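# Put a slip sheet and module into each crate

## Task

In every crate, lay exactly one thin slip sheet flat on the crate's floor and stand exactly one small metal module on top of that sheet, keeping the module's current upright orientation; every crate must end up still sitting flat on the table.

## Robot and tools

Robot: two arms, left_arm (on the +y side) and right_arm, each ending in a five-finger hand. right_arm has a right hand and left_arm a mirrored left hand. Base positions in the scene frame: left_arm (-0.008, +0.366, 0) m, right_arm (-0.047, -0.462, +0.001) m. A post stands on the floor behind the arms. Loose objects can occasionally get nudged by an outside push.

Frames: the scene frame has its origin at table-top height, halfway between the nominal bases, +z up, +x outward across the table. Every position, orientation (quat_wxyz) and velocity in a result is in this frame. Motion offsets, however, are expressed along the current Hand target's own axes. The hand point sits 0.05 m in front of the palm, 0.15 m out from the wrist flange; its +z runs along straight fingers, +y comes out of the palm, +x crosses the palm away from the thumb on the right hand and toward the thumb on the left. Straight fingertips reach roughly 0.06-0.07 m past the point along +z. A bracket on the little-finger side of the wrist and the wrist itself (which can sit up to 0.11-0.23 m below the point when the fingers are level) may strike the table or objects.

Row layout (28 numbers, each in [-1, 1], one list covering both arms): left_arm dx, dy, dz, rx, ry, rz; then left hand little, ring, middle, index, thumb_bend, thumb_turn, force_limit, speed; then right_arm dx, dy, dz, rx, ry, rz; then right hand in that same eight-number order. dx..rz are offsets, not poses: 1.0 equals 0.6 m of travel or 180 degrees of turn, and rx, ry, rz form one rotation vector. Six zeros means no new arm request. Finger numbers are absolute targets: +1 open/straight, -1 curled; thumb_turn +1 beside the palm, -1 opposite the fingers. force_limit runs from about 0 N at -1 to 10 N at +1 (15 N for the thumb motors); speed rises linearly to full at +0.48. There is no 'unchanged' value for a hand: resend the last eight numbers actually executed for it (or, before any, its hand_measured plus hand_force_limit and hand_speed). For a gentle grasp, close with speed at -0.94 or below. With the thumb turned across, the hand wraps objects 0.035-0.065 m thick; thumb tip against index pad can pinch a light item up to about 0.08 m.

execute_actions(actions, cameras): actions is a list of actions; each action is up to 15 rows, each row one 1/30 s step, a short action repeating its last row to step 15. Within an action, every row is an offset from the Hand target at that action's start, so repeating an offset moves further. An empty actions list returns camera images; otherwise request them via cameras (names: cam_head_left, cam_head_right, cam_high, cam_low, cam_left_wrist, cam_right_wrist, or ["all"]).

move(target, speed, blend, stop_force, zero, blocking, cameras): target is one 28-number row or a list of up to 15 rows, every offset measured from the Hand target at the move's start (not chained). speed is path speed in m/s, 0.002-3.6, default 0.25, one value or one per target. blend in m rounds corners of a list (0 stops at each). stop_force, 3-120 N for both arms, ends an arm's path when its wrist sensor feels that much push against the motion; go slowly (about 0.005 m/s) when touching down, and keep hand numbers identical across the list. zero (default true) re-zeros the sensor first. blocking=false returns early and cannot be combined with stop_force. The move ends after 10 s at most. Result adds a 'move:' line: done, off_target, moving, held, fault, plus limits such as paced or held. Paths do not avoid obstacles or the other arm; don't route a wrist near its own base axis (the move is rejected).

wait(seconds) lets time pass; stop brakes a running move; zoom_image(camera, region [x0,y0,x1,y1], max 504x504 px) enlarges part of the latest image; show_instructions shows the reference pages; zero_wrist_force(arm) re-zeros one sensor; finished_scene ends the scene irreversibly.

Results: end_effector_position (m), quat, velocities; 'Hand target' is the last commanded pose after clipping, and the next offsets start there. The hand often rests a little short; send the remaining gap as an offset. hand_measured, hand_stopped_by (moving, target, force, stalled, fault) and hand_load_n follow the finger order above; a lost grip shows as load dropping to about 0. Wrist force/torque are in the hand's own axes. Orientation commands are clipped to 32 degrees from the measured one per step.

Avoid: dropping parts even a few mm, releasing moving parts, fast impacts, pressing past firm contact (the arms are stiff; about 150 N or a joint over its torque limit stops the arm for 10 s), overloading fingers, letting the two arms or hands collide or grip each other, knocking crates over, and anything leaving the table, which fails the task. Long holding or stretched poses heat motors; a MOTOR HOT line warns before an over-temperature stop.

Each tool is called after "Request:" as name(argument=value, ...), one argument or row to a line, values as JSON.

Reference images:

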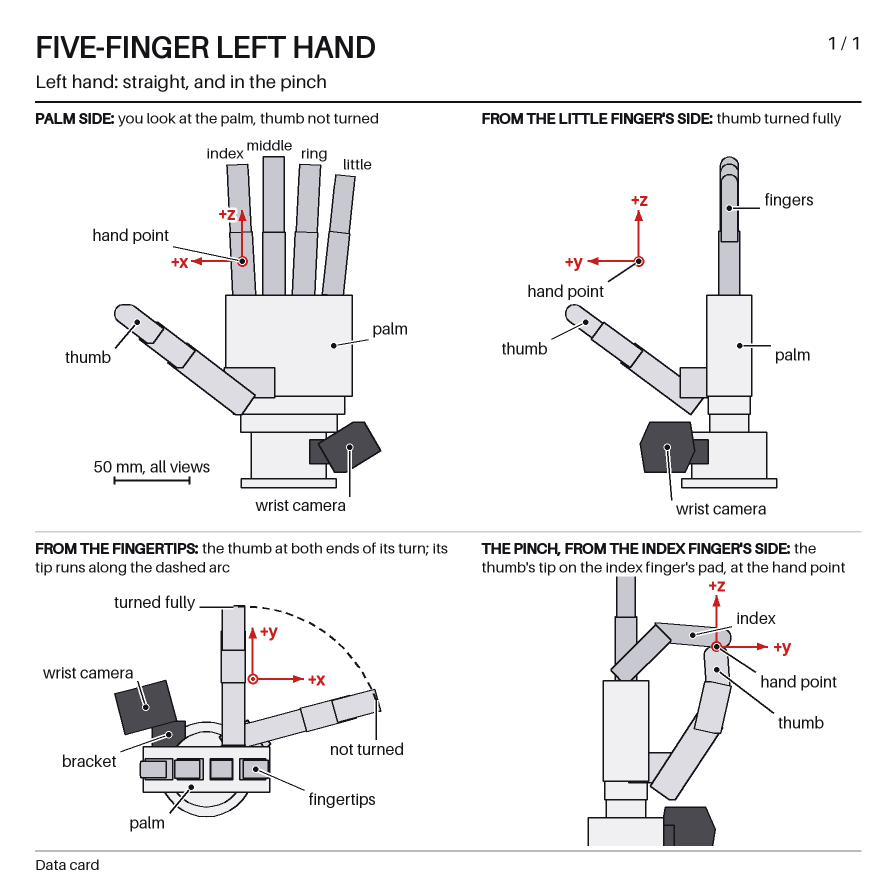

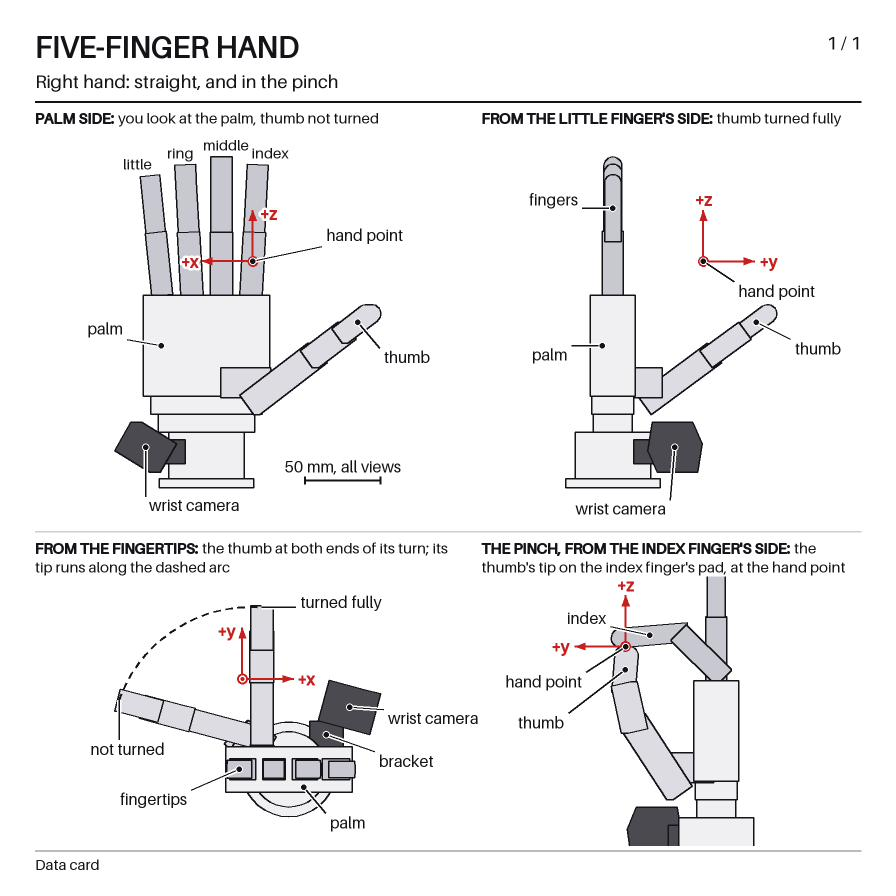

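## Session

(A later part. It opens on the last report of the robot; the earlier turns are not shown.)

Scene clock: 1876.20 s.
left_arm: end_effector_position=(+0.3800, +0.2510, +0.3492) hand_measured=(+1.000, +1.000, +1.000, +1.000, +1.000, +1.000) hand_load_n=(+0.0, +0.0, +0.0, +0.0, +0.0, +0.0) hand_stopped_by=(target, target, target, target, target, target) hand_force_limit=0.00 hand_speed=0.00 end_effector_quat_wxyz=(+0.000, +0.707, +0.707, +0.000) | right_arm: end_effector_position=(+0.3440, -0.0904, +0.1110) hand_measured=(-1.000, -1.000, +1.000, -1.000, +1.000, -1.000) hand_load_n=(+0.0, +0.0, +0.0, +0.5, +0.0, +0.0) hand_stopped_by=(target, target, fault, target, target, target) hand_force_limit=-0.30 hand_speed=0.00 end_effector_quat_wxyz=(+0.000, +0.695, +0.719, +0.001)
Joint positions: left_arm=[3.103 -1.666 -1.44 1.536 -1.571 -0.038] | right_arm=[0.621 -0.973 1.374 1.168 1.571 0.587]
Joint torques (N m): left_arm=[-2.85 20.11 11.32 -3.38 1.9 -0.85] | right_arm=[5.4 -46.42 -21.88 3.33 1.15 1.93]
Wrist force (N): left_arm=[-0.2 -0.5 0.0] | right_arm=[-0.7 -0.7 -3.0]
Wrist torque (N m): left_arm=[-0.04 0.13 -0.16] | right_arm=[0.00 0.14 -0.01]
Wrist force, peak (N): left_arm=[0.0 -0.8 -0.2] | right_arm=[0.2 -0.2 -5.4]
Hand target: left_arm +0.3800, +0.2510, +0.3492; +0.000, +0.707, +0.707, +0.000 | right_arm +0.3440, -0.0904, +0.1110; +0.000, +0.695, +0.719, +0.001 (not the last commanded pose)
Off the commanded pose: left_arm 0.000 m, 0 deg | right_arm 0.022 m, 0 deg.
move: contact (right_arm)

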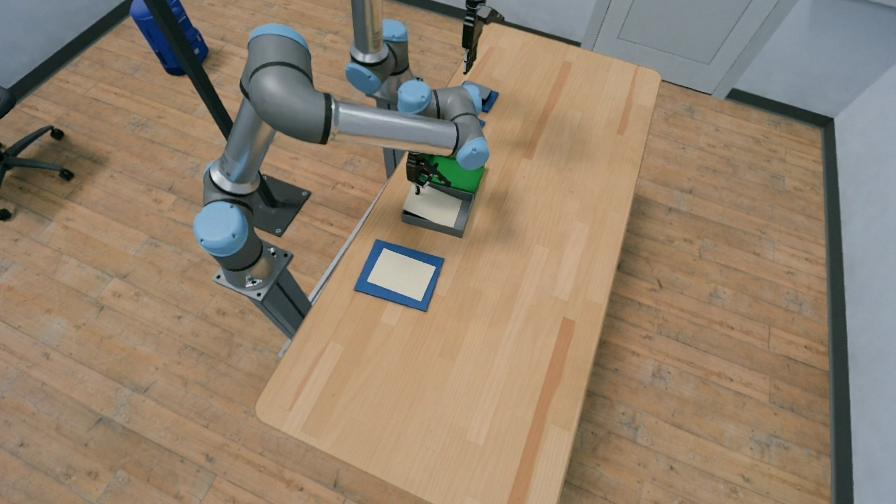

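Request:
move(
  target=[0,0,0,0,0,0,1,1,1,1,1,1,0,0,0,0.0067,0.0022,0,0,0,-1,-1,1,-1,1,-1,-0.3,0],
  speed=0.02,
  cameras=["cam_high"],
)

Request:
zoom_image(
  camera="cam_high",
  region=[370, 140, 490, 260],
)

Scene clock: 1883.73 s.
left_arm: end_effector_position=(+0.3800, +0.2510, +0.3492) hand_measured=(+1.000, +1.000, +1.000, +1.000, +1.000, +1.000) hand_load_n=(+0.0, +0.0, +0.0, +0.0, +0.0, +0.0) hand_stopped_by=(target, target, target, target, target, target) hand_force_limit=0.00 hand_speed=0.00 end_effector_quat_wxyz=(+0.000, +0.707, +0.707, +0.000) | right_arm: end_effector_position=(+0.3481, -0.0903, +0.1097) hand_measured=(-1.000, -1.000, +1.000, -1.000, +1.000, -1.000) hand_load_n=(+0.0, +0.0, +0.0, +0.0, +0.0, +0.0) hand_stopped_by=(target, target, fault, target, target, target) hand_force_limit=-0.30 hand_speed=0.00 end_effector_quat_wxyz=(+0.000, +0.695, +0.719, +0.001)
Joint positions: left_arm=[3.103 -1.666 -1.44 1.536 -1.571 -0.038] | right_arm=[0.617 -0.965 1.365 1.17 1.571 0.583]
Joint torques (N m): left_arm=[-2.37 19.93 10.94 -3.53 2.02 -0.67] | right_arm=[6.31 -40.33 -4.33 0.19 1.17 1.54]
Wrist force (N): left_arm=[-0.3 -0.4 -0.1] | right_arm=[1.3 -0.6 -19.0]
Wrist torque (N m): left_arm=[-0.02 0.15 -0.17] | right_arm=[0.97 0.49 0.11]
Wrist force, peak (N): left_arm=[-0.3 -0.7 -0.2] | right_arm=[1.3 -0.6 -19.0]
Hand target: left_arm +0.3800, +0.2510, +0.3492; +0.000, +0.707, +0.707, +0.000 | right_arm +0.3480, -0.0903, +0.1097; +0.000, +0.695, +0.719, +0.001
Off the commanded pose: left_arm 0.000 m, 0 deg | right_arm 0.000 m, 0 deg.
move: done

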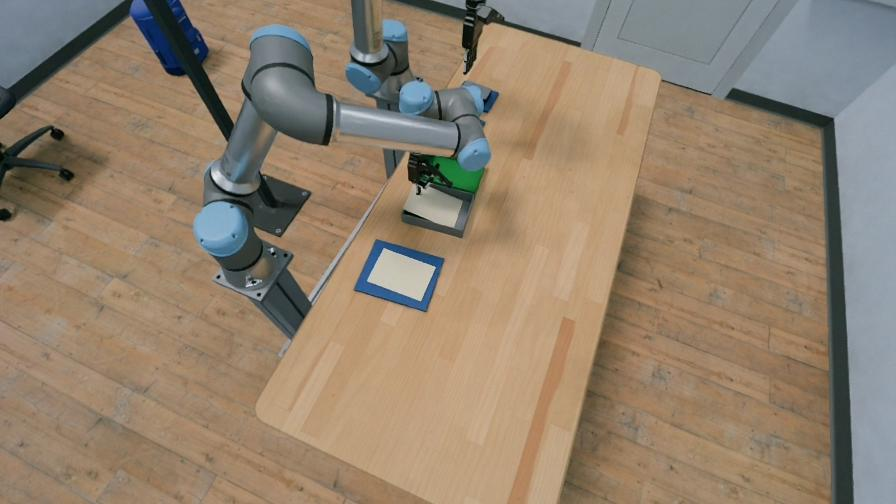

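Scaled by 4.200 from the camera's image (finer frame: 1280x720).

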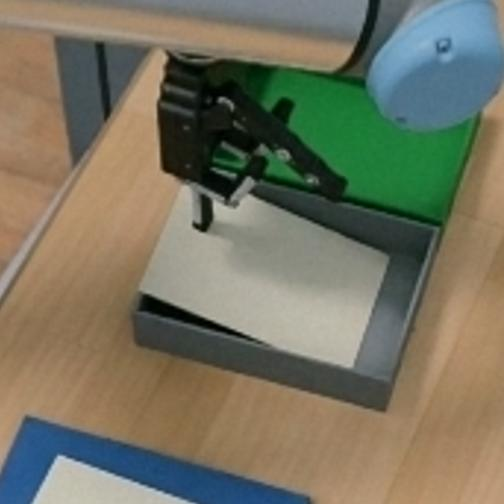

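Request:
move(
  target=[0,0,0,0,0,0,1,1,1,1,1,1,0,0,0,0.0067,-0.0013,0,0,0,-1,-1,1,-1,1,-1,-0.3,0],
  speed=0.02,
  cameras=["cam_high"],
)

Request:
zoom_image(
  camera="cam_high",
  region=[370, 140, 490, 260],
)

Scene clock: 1890.50 s.
left_arm: end_effector_position=(+0.3800, +0.2510, +0.3492) hand_measured=(+1.000, +1.000, +1.000, +1.000, +1.000, +1.000) hand_load_n=(+0.0, +0.0, +0.0, +0.0, -0.5, +0.0) hand_stopped_by=(target, target, target, target, target, target) hand_force_limit=0.00 hand_speed=0.00 end_effector_quat_wxyz=(+0.000, +0.707, +0.707, +0.000) | right_arm: end_effector_position=(+0.3520, -0.0902, +0.1104) hand_measured=(-1.000, -1.000, +1.000, -1.000, +1.000, -1.000) hand_load_n=(+0.0, +0.0, +0.0, +0.0, +0.0, +0.0) hand_stopped_by=(target, target, fault, target, target, target) hand_force_limit=-0.30 hand_speed=0.00 end_effector_quat_wxyz=(+0.000, +0.695, +0.719, +0.000)
Joint positions: left_arm=[3.103 -1.666 -1.44 1.536 -1.571 -0.038] | right_arm=[0.612 -0.96 1.354 1.176 1.571 0.578]
Joint torques (N m): left_arm=[-3.35 21.63 11.36 -3.45 2.09 -0.76] | right_arm=[5.81 -48.09 -6.3 1.3 -0.79 1.76]
Wrist force (N): left_arm=[-0.3 -0.6 -0.1] | right_arm=[-0.6 -0.4 0.5]
Wrist torque (N m): left_arm=[-0.04 0.15 -0.17] | right_arm=[-0.13 0.06 0.01]
Wrist force, peak (N): left_arm=[-0.4 -0.6 -0.1] | right_arm=[1.3 -0.6 -19.2]
Hand target: left_arm +0.3800, +0.2510, +0.3492; +0.000, +0.707, +0.707, +0.000 | right_arm +0.3520, -0.0901, +0.1105; +0.000, +0.695, +0.719, +0.001
Off the commanded pose: left_arm 0.000 m, 0 deg | right_arm 0.000 m, 0 deg.
move: done

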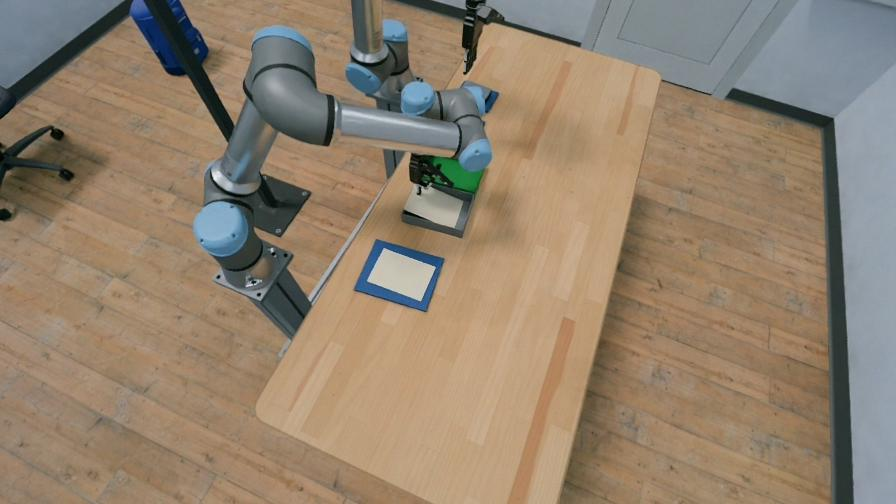

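Scaled by 4.200 from the camera's image (finer frame: 1280x720).

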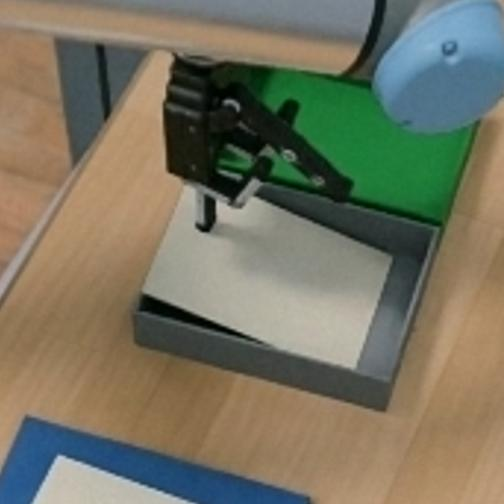

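Request:
move(
  target=[0,0,0,0,0,0,1,1,1,1,1,1,0,0,0,0,0.02,0,0,0,-1,-1,1,-1,1,-1,-0.3,0],
  speed=0.005,
  stop_force=3,
)

Request:
move(
  target=[0,0,0,0,0,0,1,1,1,1,1,1,0,0,0,0.0067,0.0005,0,0,0,-1,-1,1,-1,1,-1,-0.3,0],
  speed=0.02,
  cameras=["cam_high"],
)

Request:
zoom_image(
  camera="cam_high",
  region=[370, 140, 490, 260],
)

Scene clock: 1900.03 s.
left_arm: end_effector_position=(+0.3800, +0.2510, +0.3492) hand_measured=(+1.000, +1.000, +1.000, +1.000, +1.000, +1.000) hand_load_n=(+0.0, +0.0, +0.0, +0.0, +0.0, +0.0) hand_stopped_by=(target, target, target, target, target, target) hand_force_limit=0.00 hand_speed=0.00 end_effector_quat_wxyz=(+0.000, +0.707, +0.707, +0.000) | right_arm: end_effector_position=(+0.3520, -0.0901, +0.1101) hand_measured=(-1.000, -1.000, +1.000, -1.000, +1.000, -1.000) hand_load_n=(+0.0, +0.0, +0.0, +0.5, +0.0, +0.0) hand_stopped_by=(target, target, fault, target, target, target) hand_force_limit=-0.30 hand_speed=0.00 end_effector_quat_wxyz=(+0.000, +0.695, +0.719, +0.001)
Joint positions: left_arm=[3.103 -1.666 -1.44 1.536 -1.571 -0.038] | right_arm=[0.612 -0.959 1.354 1.174 1.571 0.579]
Joint torques (N m): left_arm=[-3.04 20.77 11.19 -3.82 2.05 -0.83] | right_arm=[7.04 -46.16 -21.94 3.46 -1.18 1.94]
Wrist force (N): left_arm=[-0.2 -0.4 -0.1] | right_arm=[-1.2 -0.4 -3.4]
Wrist torque (N m): left_arm=[-0.02 0.13 -0.16] | right_arm=[0.09 0.17 -0.05]
Wrist force, peak (N): left_arm=[-0.2 -0.7 0.1] | right_arm=[-0.9 -0.2 -5.6]
Hand target: left_arm +0.3800, +0.2510, +0.3492; +0.000, +0.707, +0.707, +0.000 | right_arm +0.3520, -0.0901, +0.1101; +0.000, +0.695, +0.719, +0.001 (not the last commanded pose)
Off the commanded pose: left_arm 0.000 m, 0 deg | right_arm 0.012 m, 0 deg.
move: contact (right_arm)

Scene clock: 1900.53 s.
left_arm: end_effector_position=(+0.3800, +0.2510, +0.3492) hand_measured=(+1.000, +1.000, +1.000, +1.000, +1.000, +1.000) hand_load_n=(+0.0, +0.0, +0.0, +0.0, -0.5, +0.0) hand_stopped_by=(target, target, target, target, target, target) hand_force_limit=0.00 hand_speed=0.00 end_effector_quat_wxyz=(+0.000, +0.707, +0.707, +0.000) | right_arm: end_effector_position=(+0.3561, -0.0900, +0.1097) hand_measured=(-1.000, -1.000, +1.000, -1.000, +1.000, -1.000) hand_load_n=(+0.0, +0.0, +0.0, +0.0, +0.0, +0.0) hand_stopped_by=(target, target, fault, target, target, target) hand_force_limit=-0.30 hand_speed=0.00 end_effector_quat_wxyz=(+0.000, +0.695, +0.719, +0.001)
Joint positions: left_arm=[3.103 -1.666 -1.44 1.536 -1.571 -0.038] | right_arm=[0.608 -0.953 1.344 1.178 1.571 0.574]
Joint torques (N m): left_arm=[-2.57 20.63 12.4 -3.5 1.97 -0.94] | right_arm=[5.39 -49.09 -9.43 1.7 -1.42 1.71]
Wrist force (N): left_arm=[-0.2 -0.7 0.0] | right_arm=[-0.7 -0.4 0.9]
Wrist torque (N m): left_arm=[-0.06 0.14 -0.16] | right_arm=[-0.16 0.06 0.00]
Wrist force, peak (N): left_arm=[-0.2 -0.7 0.0] | right_arm=[-1.4 -0.4 -3.0]
Hand target: left_arm +0.3800, +0.2510, +0.3492; +0.000, +0.707, +0.707, +0.000 | right_arm +0.3560, -0.0900, +0.1098; +0.000, +0.695, +0.719, +0.001
Off the commanded pose: left_arm 0.000 m, 0 deg | right_arm 0.000 m, 0 deg.
move: done

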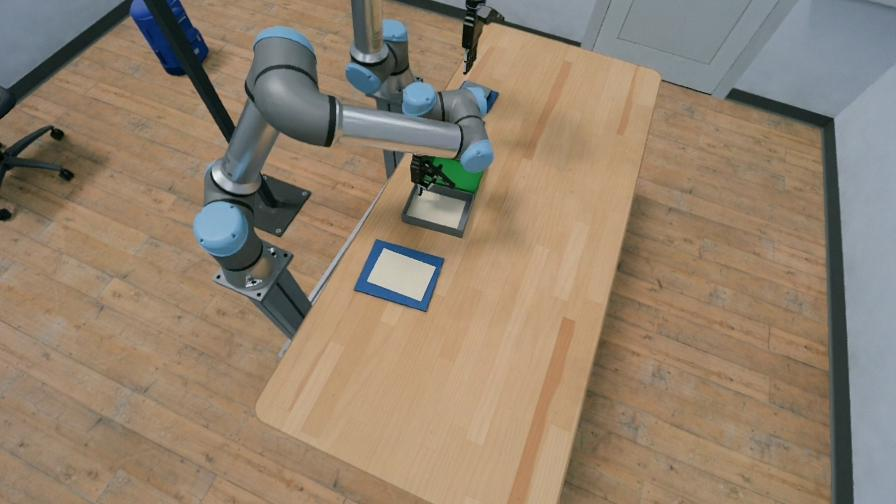

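Scaled by 4.200 from the camera's image (finer frame: 1280x720).

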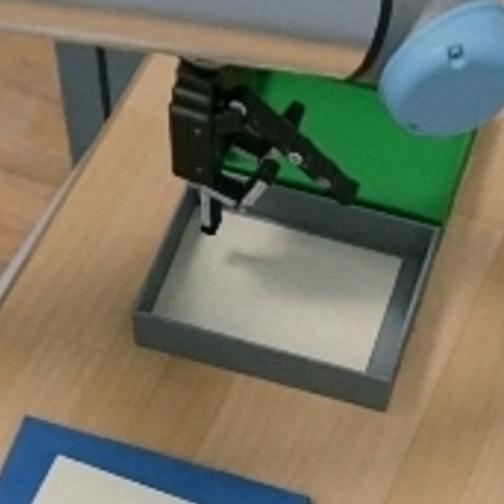

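Request:
move(
  target=[
    [0,0,0,0,0,0,1,1,1,1,1,1,0,0,0,0,-0.0838,0,0,0,-1,-1,1,-1,1,-1,-0.3,0],
    [0,0,0,0,0,0,1,1,1,1,1,1,0,0,-0.422,0.1517,-0.0838,0,0,0,-1,-1,1,-1,1,-1,-0.3,0],
    [0,0,0,0,0,0,1,1,1,1,1,1,0,0,-0.422,0.1517,0.018,0,0,0,-1,-1,1,-1,1,-1,-0.3,0],
  ],
  speed=0.2,
  blend=[0.02,0.02,0],
)

Request:
move(
  target=[0,0,0,0,0,0,1,1,1,1,1,1,0,0,0,0,0.04,0,0,0,-1,-1,1,-1,1,-1,-0.3,0],
  speed=0.006,
  stop_force=4,
  cameras=["cam_high","cam_right_wrist","cam_low"],
)

Request:
zoom_image(
  camera="cam_high",
  region=[320, 150, 500, 320],
)

Scene clock: 1934.03 s.
left_arm: end_effector_position=(+0.3800, +0.2510, +0.3492) hand_measured=(+1.000, +1.000, +1.000, +1.000, +1.000, +1.000) hand_load_n=(+0.0, +0.0, +0.0, +0.0, +0.0, +0.0) hand_stopped_by=(target, target, target, target, target, target) hand_force_limit=0.00 hand_speed=0.00 end_effector_quat_wxyz=(+0.000, +0.707, +0.707, +0.000) | right_arm: end_effector_position=(+0.4556, -0.3399, +0.0992) hand_measured=(-1.000, -1.000, +1.000, -1.000, +1.000, -1.000) hand_load_n=(+0.0, +0.0, +0.0, +0.0, +0.0, +0.0) hand_stopped_by=(target, target, fault, target, target, target) hand_force_limit=-0.30 hand_speed=0.00 end_effector_quat_wxyz=(+0.000, +0.695, +0.719, +0.001)
Joint positions: left_arm=[3.103 -1.666 -1.44 1.536 -1.571 -0.038] | right_arm=[0.038 -1.076 1.575 1.07 1.57 0.004]
Joint torques (N m): left_arm=[-3.07 20.96 13 -3.7 1.94 -0.88] | right_arm=[-5.29 -27.5 -9.6 0.51 0 -1.96]
Wrist force (N): left_arm=[-0.3 -0.4 0.0] | right_arm=[-0.9 -0.4 0.4]
Wrist torque (N m): left_arm=[-0.02 0.15 -0.17] | right_arm=[-0.09 0.13 -0.07]
Wrist force, peak (N): left_arm=[-0.5 -0.6 0.0] | right_arm=[-0.8 -0.5 2.6]
Hand target: left_arm +0.3800, +0.2510, +0.3492; +0.000, +0.707, +0.707, +0.000 | right_arm +0.4556, -0.3399, +0.0991; +0.000, +0.695, +0.719, +0.001
Off the commanded pose: left_arm 0.000 m, 0 deg | right_arm 0.000 m, 0 deg.
move: done

Scene clock: 1937.80 s.
left_arm: end_effector_position=(+0.3800, +0.2510, +0.3492) hand_measured=(+1.000, +1.000, +1.000, +1.000, +1.000, +1.000) hand_load_n=(+0.0, +0.0, +0.0, +0.0, -0.5, +0.0) hand_stopped_by=(target, target, target, target, target, target) hand_force_limit=0.00 hand_speed=0.00 end_effector_quat_wxyz=(+0.000, +0.707, +0.707, +0.000) | right_arm: end_effector_position=(+0.4557, -0.3399, +0.0826) hand_measured=(-1.000, -1.000, +1.000, -1.000, +1.000, -1.000) hand_load_n=(+0.5, +0.0, +0.0, +0.0, +0.0, +0.0) hand_stopped_by=(target, target, fault, target, target, target) hand_force_limit=-0.30 hand_speed=0.00 end_effector_quat_wxyz=(+0.000, +0.695, +0.719, +0.001)
Joint positions: left_arm=[3.103 -1.666 -1.44 1.536 -1.571 -0.038] | right_arm=[0.038 -1.056 1.592 1.033 1.57 0.004]
Joint torques (N m): left_arm=[-2.21 20.69 11.53 -3.5 2.14 -0.74] | right_arm=[-3.22 -42.57 -21.43 3.31 1.84 -1.11]
Wrist force (N): left_arm=[-0.2 -0.5 0.1] | right_arm=[-0.8 -1.2 -4.5]
Wrist torque (N m): left_arm=[-0.04 0.14 -0.16] | right_arm=[0.14 0.24 -0.05]
Wrist force, peak (N): left_arm=[-0.2 -0.8 0.0] | right_arm=[-1.1 -0.5 -7.3]
Hand target: left_arm +0.3800, +0.2510, +0.3492; +0.000, +0.707, +0.707, +0.000 | right_arm +0.4557, -0.3399, +0.0826; +0.000, +0.695, +0.719, +0.001 (not the last commanded pose)
Off the commanded pose: left_arm 0.000 m, 0 deg | right_arm 0.008 m, 0 deg.
move: contact (right_arm)
Images, in order (width x height): cam_high 896x504, cam_low 896x504, cam_right_wrist 672x504.

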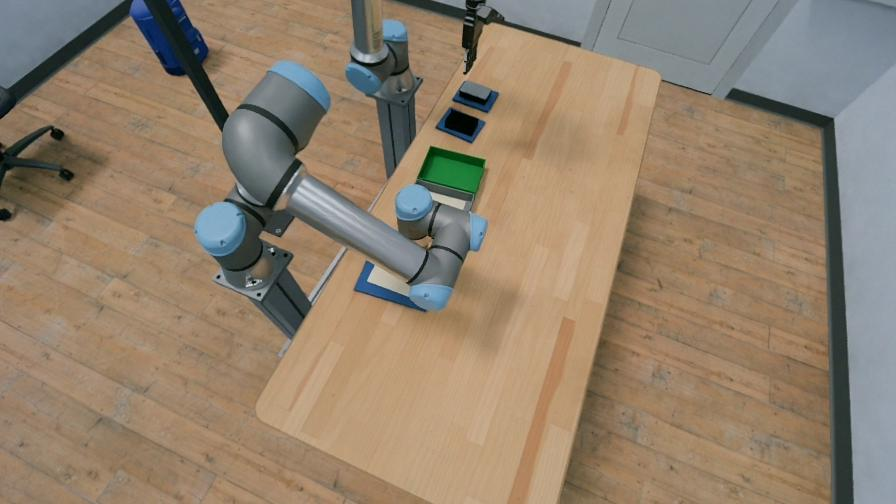

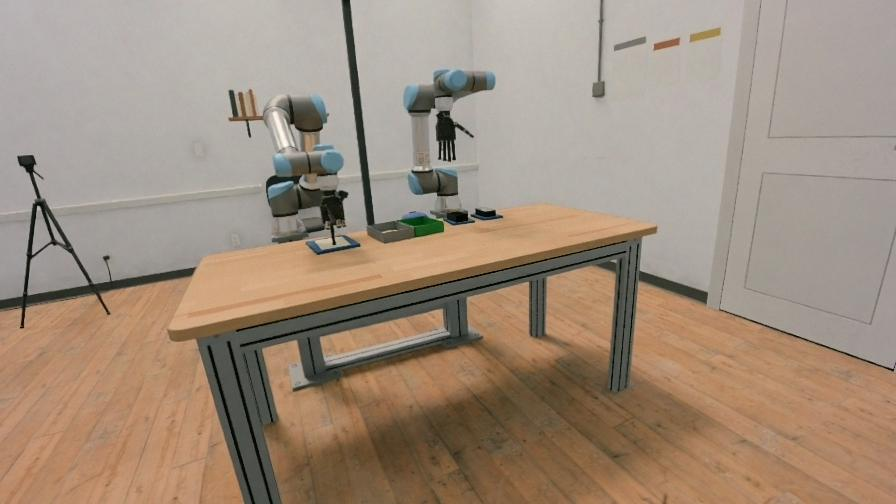

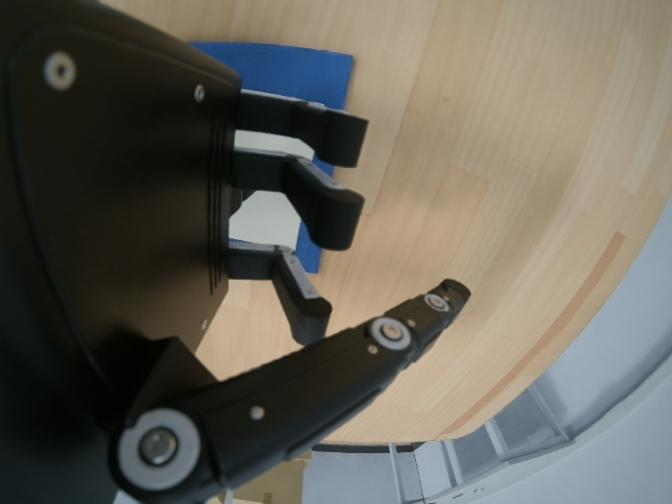

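Scaled by 2.800 from the camera's image (finer frame: 1280x720).

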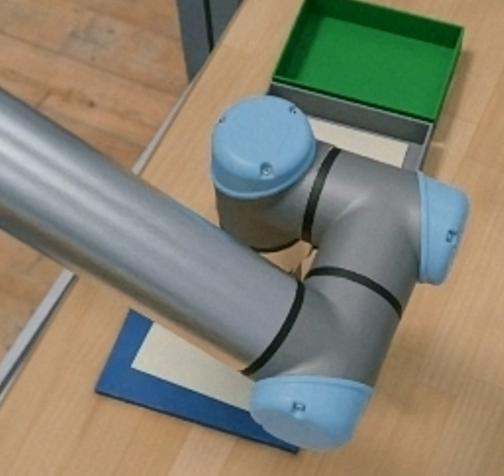

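Request:
move(
  target=[0,0,0,0,0,0,1,1,1,1,1,1,0,0,0,-0.0667,0.0001,0,0,0,-1,-1,1,-1,1,-1,-0.3,0],
  speed=0.03,
)

Request:
move(
  target=[0,0,0,0,0,0,1,1,1,1,1,1,0,0,0,-0.0667,0.0002,0,0,0,-1,-1,1,-1,1,-1,-0.3,0],
  speed=0.03,
  cameras=["cam_high","cam_right_wrist"],
)

Request:
zoom_image(
  camera="cam_high",
  region=[320, 180, 480, 330],
)

Scene clock: 1949.07 s.
left_arm: end_effector_position=(+0.3800, +0.2510, +0.3492) hand_measured=(+1.000, +1.000, +1.000, +1.000, +1.000, +1.000) hand_load_n=(+0.0, +0.0, +0.0, +0.0, +0.0, +0.0) hand_stopped_by=(target, target, target, target, target, target) hand_force_limit=0.00 hand_speed=0.00 end_effector_quat_wxyz=(+0.000, +0.707, +0.707, +0.000) | right_arm: end_effector_position=(+0.4157, -0.3413, +0.0826) hand_measured=(-1.000, -1.000, +1.000, -1.000, +1.000, -1.000) hand_load_n=(+0.0, +0.0, +0.0, +0.0, +0.0, +0.0) hand_stopped_by=(target, target, fault, target, target, target) hand_force_limit=-0.30 hand_speed=0.00 end_effector_quat_wxyz=(+0.001, +0.695, +0.719, +0.001)
Joint positions: left_arm=[3.103 -1.666 -1.44 1.536 -1.571 -0.038] | right_arm=[0.038 -1.136 1.719 0.986 1.57 0.005]
Joint torques (N m): left_arm=[-3.66 20.42 11.46 -3.62 2.2 -0.88] | right_arm=[6.07 -20.71 -21.32 3.02 1.26 1.92]
Wrist force (N): left_arm=[-0.2 -0.4 0.0] | right_arm=[-0.8 -1.0 -3.0]
Wrist torque (N m): left_arm=[-0.02 0.13 -0.16] | right_arm=[0.03 0.20 -0.08]
Wrist force, peak (N): left_arm=[-0.3 -0.7 0.0] | right_arm=[-0.9 -1.2 -4.9]
Hand target: left_arm +0.3800, +0.2510, +0.3492; +0.000, +0.707, +0.707, +0.000 | right_arm +0.4157, -0.3413, +0.0825; +0.000, +0.695, +0.719, +0.001
Off the commanded pose: left_arm 0.000 m, 0 deg | right_arm 0.000 m, 0 deg.
move: done

Scene clock: 1950.67 s.
left_arm: end_effector_position=(+0.3800, +0.2510, +0.3492) hand_measured=(+1.000, +1.000, +1.000, +1.000, +1.000, +1.000) hand_load_n=(+0.0, +0.0, +0.0, +0.0, -0.5, +0.0) hand_stopped_by=(target, target, target, target, target, target) hand_force_limit=0.00 hand_speed=0.00 end_effector_quat_wxyz=(+0.000, +0.707, +0.707, +0.000) | right_arm: end_effector_position=(+0.3756, -0.3427, +0.0824) hand_measured=(-1.000, -1.000, +1.000, -1.000, +1.000, -1.000) hand_load_n=(+0.0, +0.0, -0.5, +0.0, +0.0, +0.0) hand_stopped_by=(target, target, fault, target, target, target) hand_force_limit=-0.30 hand_speed=0.00 end_effector_quat_wxyz=(+0.001, +0.695, +0.719, +0.001) end_effector_velocity=(+0.002, +0.000, +0.000) end_effector_angular_velocity=(+0.000, +0.001, +0.000)
Joint positions: left_arm=[3.103 -1.666 -1.44 1.536 -1.571 -0.038] | right_arm=[0.039 -1.215 1.839 0.945 1.57 0.005]
Joint velocities: left_arm=[within noise] | right_arm=[0 0.005 -0.006 0.002 0 0]
Joint torques (N m): left_arm=[-2.71 20.25 11.73 -3.61 2.11 -1] | right_arm=[6.5 -14.35 -19.96 2.86 0.63 2.03]
Wrist force (N): left_arm=[-0.2 -0.4 -0.1] | right_arm=[-0.6 -0.2 -4.8]
Wrist torque (N m): left_arm=[-0.01 0.13 -0.16] | right_arm=[0.20 0.24 0.01]
Wrist force, peak (N): left_arm=[0.0 -0.8 0.0] | right_arm=[-0.6 -0.2 -4.8]
Hand target: left_arm +0.3800, +0.2510, +0.3492; +0.000, +0.707, +0.707, +0.000 | right_arm +0.3757, -0.3427, +0.0823; +0.000, +0.695, +0.719, +0.001
Off the commanded pose: left_arm 0.000 m, 0 deg | right_arm 0.000 m, 0 deg.
move: done

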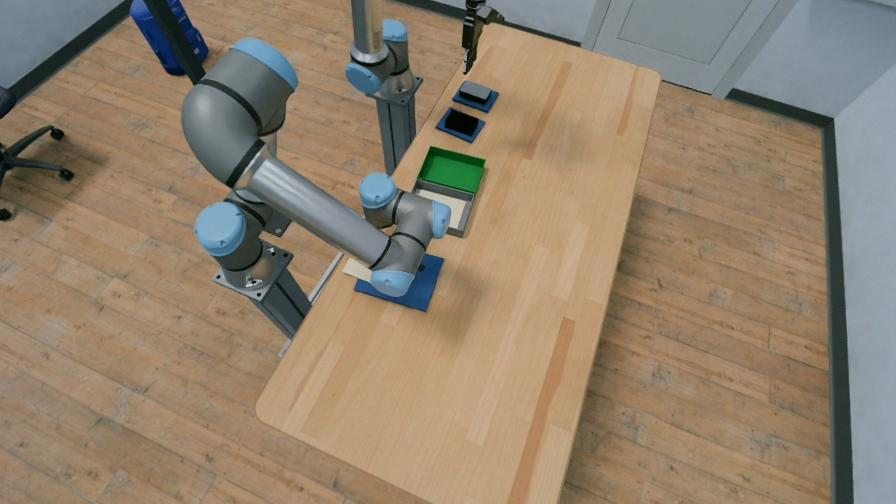

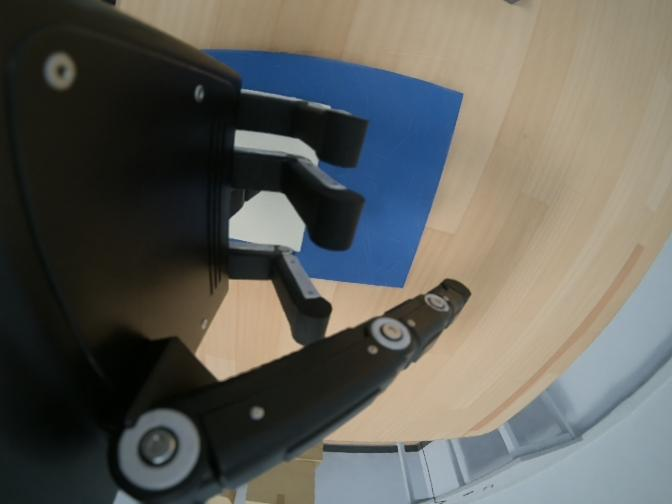

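Scaled by 3.150 from the camera's image (finer frame: 1280x720).

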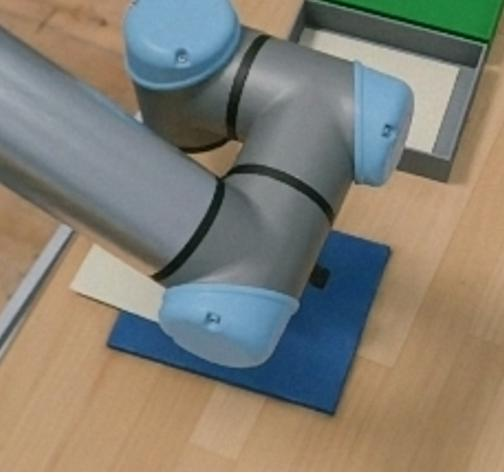

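Request:
move(
  target=[0,0,0,0,0,0,1,1,1,1,1,1,0,0,0,-0.0667,0.0001,0,0,0,-1,-1,1,-1,1,-1,-0.3,0],
  speed=0.03,
  cameras=["cam_high","cam_right_wrist"],
)

Request:
zoom_image(
  camera="cam_high",
  region=[320, 180, 480, 330],
)

Scene clock: 1959.03 s.
left_arm: end_effector_position=(+0.3800, +0.2510, +0.3492) hand_measured=(+1.000, +1.000, +1.000, +1.000, +1.000, +1.000) hand_load_n=(+0.0, +0.0, +0.0, +0.0, +0.0, -0.5) hand_stopped_by=(target, target, target, target, target, target) hand_force_limit=0.00 hand_speed=0.00 end_effector_quat_wxyz=(+0.000, +0.707, +0.707, +0.000) | right_arm: end_effector_position=(+0.3356, -0.3440, +0.0822) hand_measured=(-1.000, -1.000, +1.000, -1.000, +1.000, -1.000) hand_load_n=(+0.0, +0.0, -1.5, +0.0, +0.0, +0.0) hand_stopped_by=(target, target, fault, target, target, target) hand_force_limit=-0.30 hand_speed=0.00 end_effector_quat_wxyz=(+0.001, +0.695, +0.719, +0.001) end_effector_velocity=(+0.002, +0.000, +0.000) end_effector_angular_velocity=(+0.000, +0.000, -0.001)
Joint positions: left_arm=[3.103 -1.666 -1.44 1.536 -1.571 -0.038] | right_arm=[0.04 -1.295 1.952 0.912 1.57 0.006]
Joint velocities: left_arm=[within noise] | right_arm=[-0.001 0.003 -0.005 0.002 0 0]
Joint torques (N m): left_arm=[-3.47 20.58 11.32 -3.43 2.02 -0.81] | right_arm=[5.77 -13.96 -18.46 2.53 0.12 1.63]
Wrist force (N): left_arm=[-0.3 -0.6 -0.1] | right_arm=[-0.7 -0.2 -6.2]
Wrist torque (N m): left_arm=[-0.05 0.15 -0.17] | right_arm=[0.22 0.28 -0.03]
Wrist force, peak (N): left_arm=[-0.5 -0.7 -0.1] | right_arm=[-0.6 1.2 -6.2]
Hand target: left_arm +0.3800, +0.2510, +0.3492; +0.000, +0.707, +0.707, +0.000 | right_arm +0.3357, -0.3440, +0.0822; +0.000, +0.695, +0.719, +0.001
Off the commanded pose: left_arm 0.000 m, 0 deg | right_arm 0.000 m, 0 deg.
move: done

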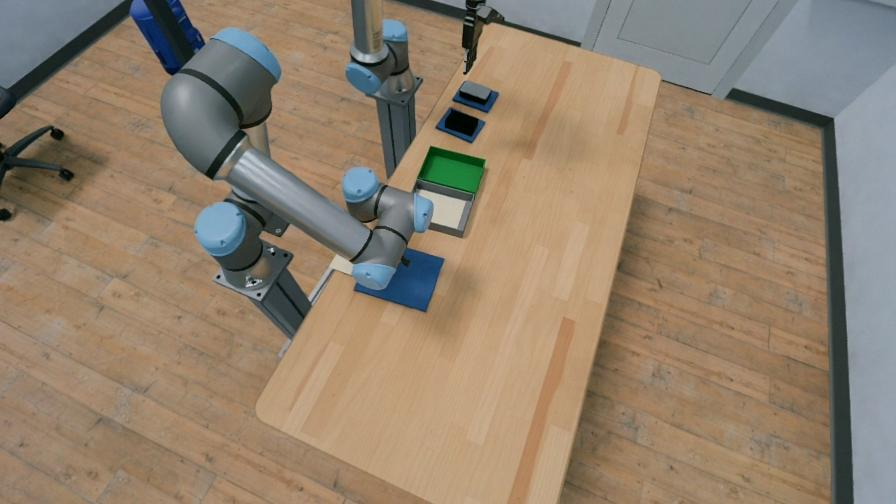

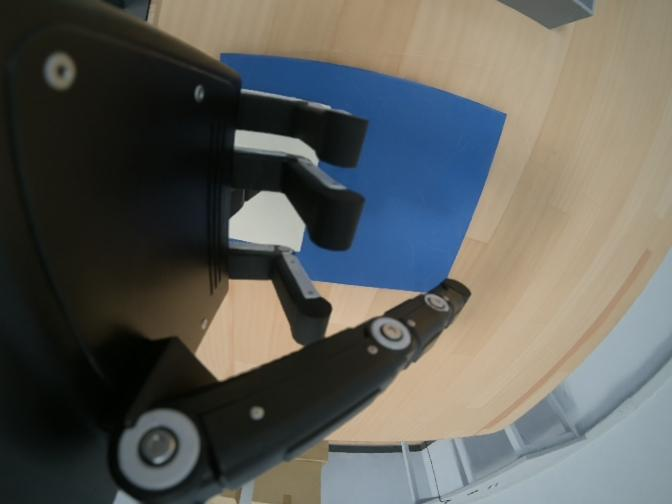

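Scaled by 3.150 from the camera's image (finer frame: 1280x720).

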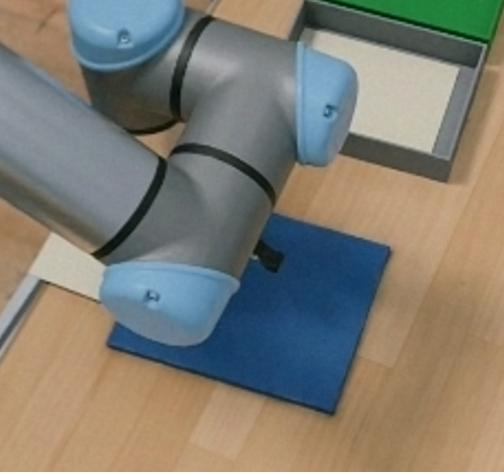

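Request:
move(
  target=[0,0,0,0,0,0,1,1,1,1,1,1,0,0,0,-0.03,0,0,0,0,-1,-1,1,-1,1,-1,-0.3,0],
  speed=0.03,
)

Request:
move(
  target=[
    [0,0,0,0,0,0,1,1,1,1,1,1,0,0,0,0,-0.03,0,0,0,-1,-1,1,-1,1,-1,-0.3,0],
    [0,0,0,0,0,0,1,1,1,1,1,1,0,0,0,0.033,-0.03,0,0,0,-1,-1,1,-1,1,-1,-0.3,0],
  ],
  speed=0.02,
)

Request:
move(
  target=[0,0,0,0,0,0,1,1,1,1,1,1,0,0,0,0,0.05,0,0,0,-1,-1,1,-1,1,-1,-0.3,0],
  speed=0.006,
  stop_force=4,
  cameras=["cam_high","cam_right_wrist","cam_low"],
)

Request:
zoom_image(
  camera="cam_high",
  region=[320, 180, 480, 330],
)

Scene clock: 1971.80 s.
left_arm: end_effector_position=(+0.3800, +0.2510, +0.3492) hand_measured=(+1.000, +1.000, +1.000, +1.000, +1.000, +1.000) hand_load_n=(+0.0, +0.0, +0.0, +0.0, +0.0, +0.0) hand_stopped_by=(target, target, target, target, target, target) hand_force_limit=0.00 hand_speed=0.00 end_effector_quat_wxyz=(+0.000, +0.707, +0.707, +0.000) | right_arm: end_effector_position=(+0.3176, -0.3446, +0.0822) hand_measured=(-1.000, -1.000, +1.000, -1.000, +1.000, -1.000) hand_load_n=(+0.0, +0.0, -1.0, +0.0, +0.0, +0.0) hand_stopped_by=(target, target, fault, target, target, target) hand_force_limit=-0.30 hand_speed=0.00 end_effector_quat_wxyz=(+0.001, +0.695, +0.719, +0.001) end_effector_velocity=(+0.002, +0.000, +0.000) end_effector_angular_velocity=(+0.000, +0.001, -0.001)
Joint positions: left_arm=[3.103 -1.666 -1.44 1.536 -1.571 -0.038] | right_arm=[0.04 -1.331 2.001 0.899 1.57 0.006]
Joint velocities: left_arm=[within noise] | right_arm=[0 0.005 -0.006 0.001 0 0.001]
Joint torques (N m): left_arm=[-3.43 20.42 11.06 -3.46 1.78 -0.99] | right_arm=[6.33 -10.33 -17.08 2.38 0.96 1.78]
Wrist force (N): left_arm=[-0.2 -0.5 -0.2] | right_arm=[-0.7 -0.3 -5.9]
Wrist torque (N m): left_arm=[-0.03 0.13 -0.16] | right_arm=[0.17 0.27 -0.02]
Wrist force, peak (N): left_arm=[-0.3 -0.7 -0.2] | right_arm=[-0.7 -0.6 -7.5]
Hand target: left_arm +0.3800, +0.2510, +0.3492; +0.000, +0.707, +0.707, +0.000 | right_arm +0.3177, -0.3446, +0.0822; +0.000, +0.695, +0.719, +0.001
Off the commanded pose: left_arm 0.000 m, 0 deg | right_arm 0.000 m, 0 deg.
move: done

Scene clock: 1974.07 s.
left_arm: end_effector_position=(+0.3800, +0.2510, +0.3492) hand_measured=(+1.000, +1.000, +1.000, +1.000, +1.000, +1.000) hand_load_n=(+0.0, +0.0, +0.0, +0.0, +0.0, +0.0) hand_stopped_by=(target, target, target, target, target, target) hand_force_limit=0.00 hand_speed=0.00 end_effector_quat_wxyz=(+0.000, +0.707, +0.707, +0.000) | right_arm: end_effector_position=(+0.3375, -0.3440, +0.1002) hand_measured=(-1.000, -1.000, +1.000, -1.000, +1.000, -1.000) hand_load_n=(+0.5, +0.0, +0.0, +0.0, +0.0, +0.0) hand_stopped_by=(target, target, fault, target, target, target) hand_force_limit=-0.30 hand_speed=0.00 end_effector_quat_wxyz=(+0.000, +0.695, +0.719, +0.001) end_effector_velocity=(-0.002, +0.000, +0.000) end_effector_angular_velocity=(+0.000, +0.001, +0.002)
Joint positions: left_arm=[3.103 -1.666 -1.44 1.536 -1.571 -0.038] | right_arm=[0.04 -1.317 1.926 0.961 1.57 0.006]
Joint velocities: left_arm=[within noise] | right_arm=[0.001 -0.003 0.005 -0.001 0 -0.001]
Joint torques (N m): left_arm=[-3.7 19.62 11.67 -3.57 1.89 -0.76] | right_arm=[-6.16 -30.28 -7.69 2.15 0.9 -1.92]
Wrist force (N): left_arm=[-0.3 -0.4 0.0] | right_arm=[-0.5 -1.2 0.4]
Wrist torque (N m): left_arm=[-0.03 0.15 -0.17] | right_arm=[-0.22 0.08 -0.06]
Wrist force, peak (N): left_arm=[-0.1 -0.7 -0.2] | right_arm=[-0.7 -0.3 -6.0]
Hand target: left_arm +0.3800, +0.2510, +0.3492; +0.000, +0.707, +0.707, +0.000 | right_arm +0.3374, -0.3440, +0.1002; +0.000, +0.695, +0.719, +0.001
Off the commanded pose: left_arm 0.000 m, 0 deg | right_arm 0.000 m, 0 deg.
move: done

Scene clock: 1978.07 s.
left_arm: end_effector_position=(+0.3800, +0.2510, +0.3492) hand_measured=(+1.000, +1.000, +1.000, +1.000, +1.000, +1.000) hand_load_n=(+0.0, +0.0, +0.5, +0.0, +0.0, +0.0) hand_stopped_by=(target, target, target, target, target, target) hand_force_limit=0.00 hand_speed=0.00 end_effector_quat_wxyz=(+0.000, +0.707, +0.707, +0.000) | right_arm: end_effector_position=(+0.3375, -0.3440, +0.0824) hand_measured=(-1.000, -1.000, +1.000, -1.000, +1.000, -1.000) hand_load_n=(+0.0, +0.0, +0.0, +0.0, +0.0, +0.0) hand_stopped_by=(target, target, fault, target, target, target) hand_force_limit=-0.30 hand_speed=0.00 end_effector_quat_wxyz=(+0.000, +0.695, +0.719, +0.001)
Joint positions: left_arm=[3.103 -1.666 -1.44 1.536 -1.571 -0.038] | right_arm=[0.04 -1.291 1.947 0.914 1.57 0.006]
Joint torques (N m): left_arm=[-2.68 20.69 12.1 -3.54 1.93 -0.98] | right_arm=[5.31 -32.45 -20.33 3.28 1.29 1.74]
Wrist force (N): left_arm=[-0.2 -0.6 -0.1] | right_arm=[-0.7 -1.0 -4.3]
Wrist torque (N m): left_arm=[-0.04 0.14 -0.16] | right_arm=[0.11 0.23 -0.01]
Wrist force, peak (N): left_arm=[-0.5 -0.6 0.0] | right_arm=[-0.7 -1.0 -7.4]
Hand target: left_arm +0.3800, +0.2510, +0.3492; +0.000, +0.707, +0.707, +0.000 | right_arm +0.3375, -0.3440, +0.0824; +0.000, +0.695, +0.719, +0.001 (not the last commanded pose)
Off the commanded pose: left_arm 0.000 m, 0 deg | right_arm 0.012 m, 0 deg.
move: contact (right_arm)
Images, in order (width x height): cam_high 896x504, cam_low 896x504, cam_right_wrist 672x504.

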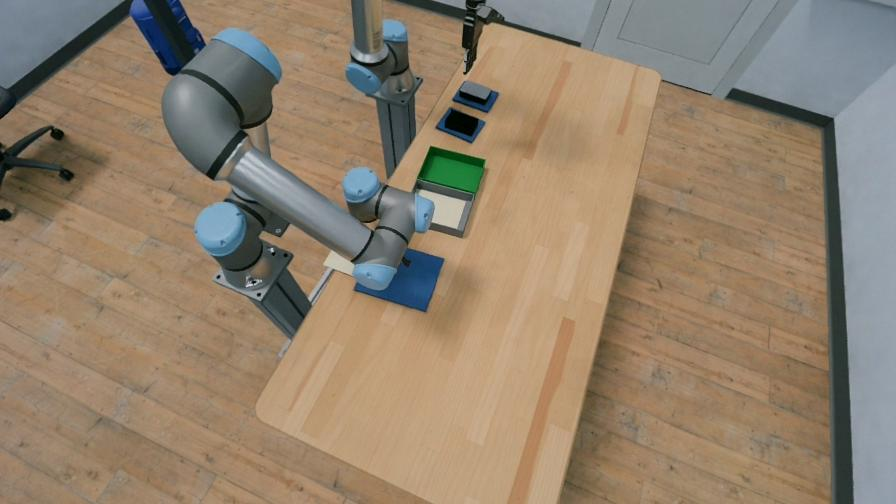

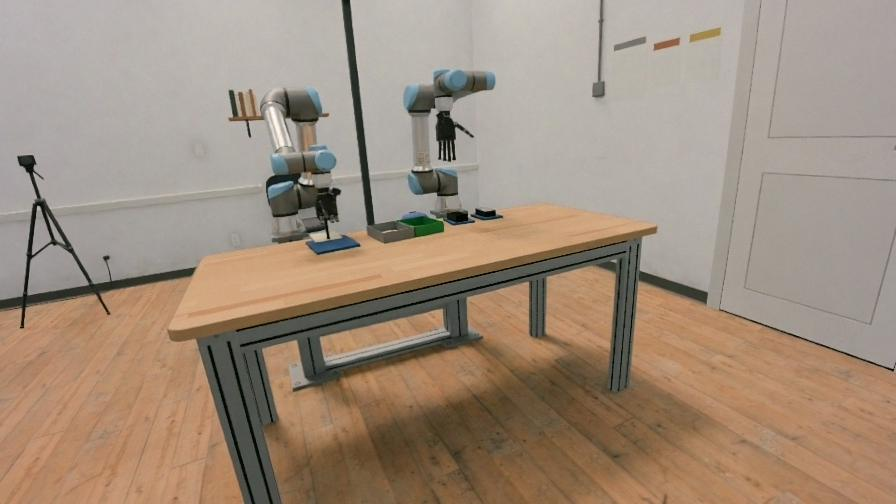

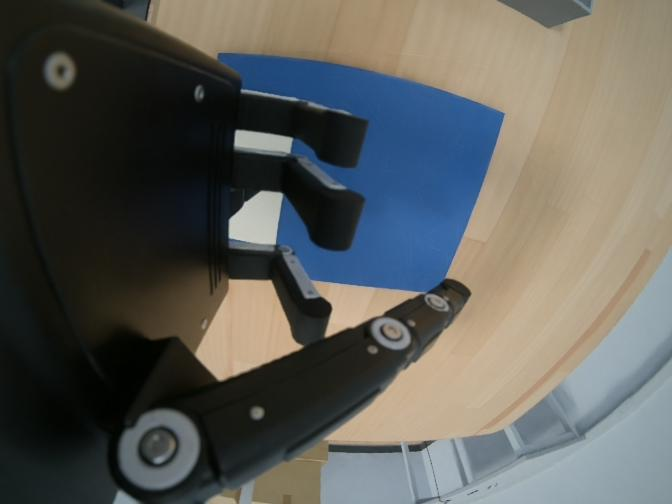

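Scaled by 3.150 from the camera's image (finer frame: 1280x720).

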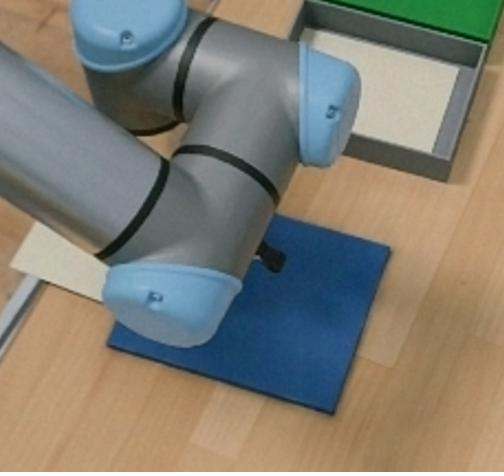

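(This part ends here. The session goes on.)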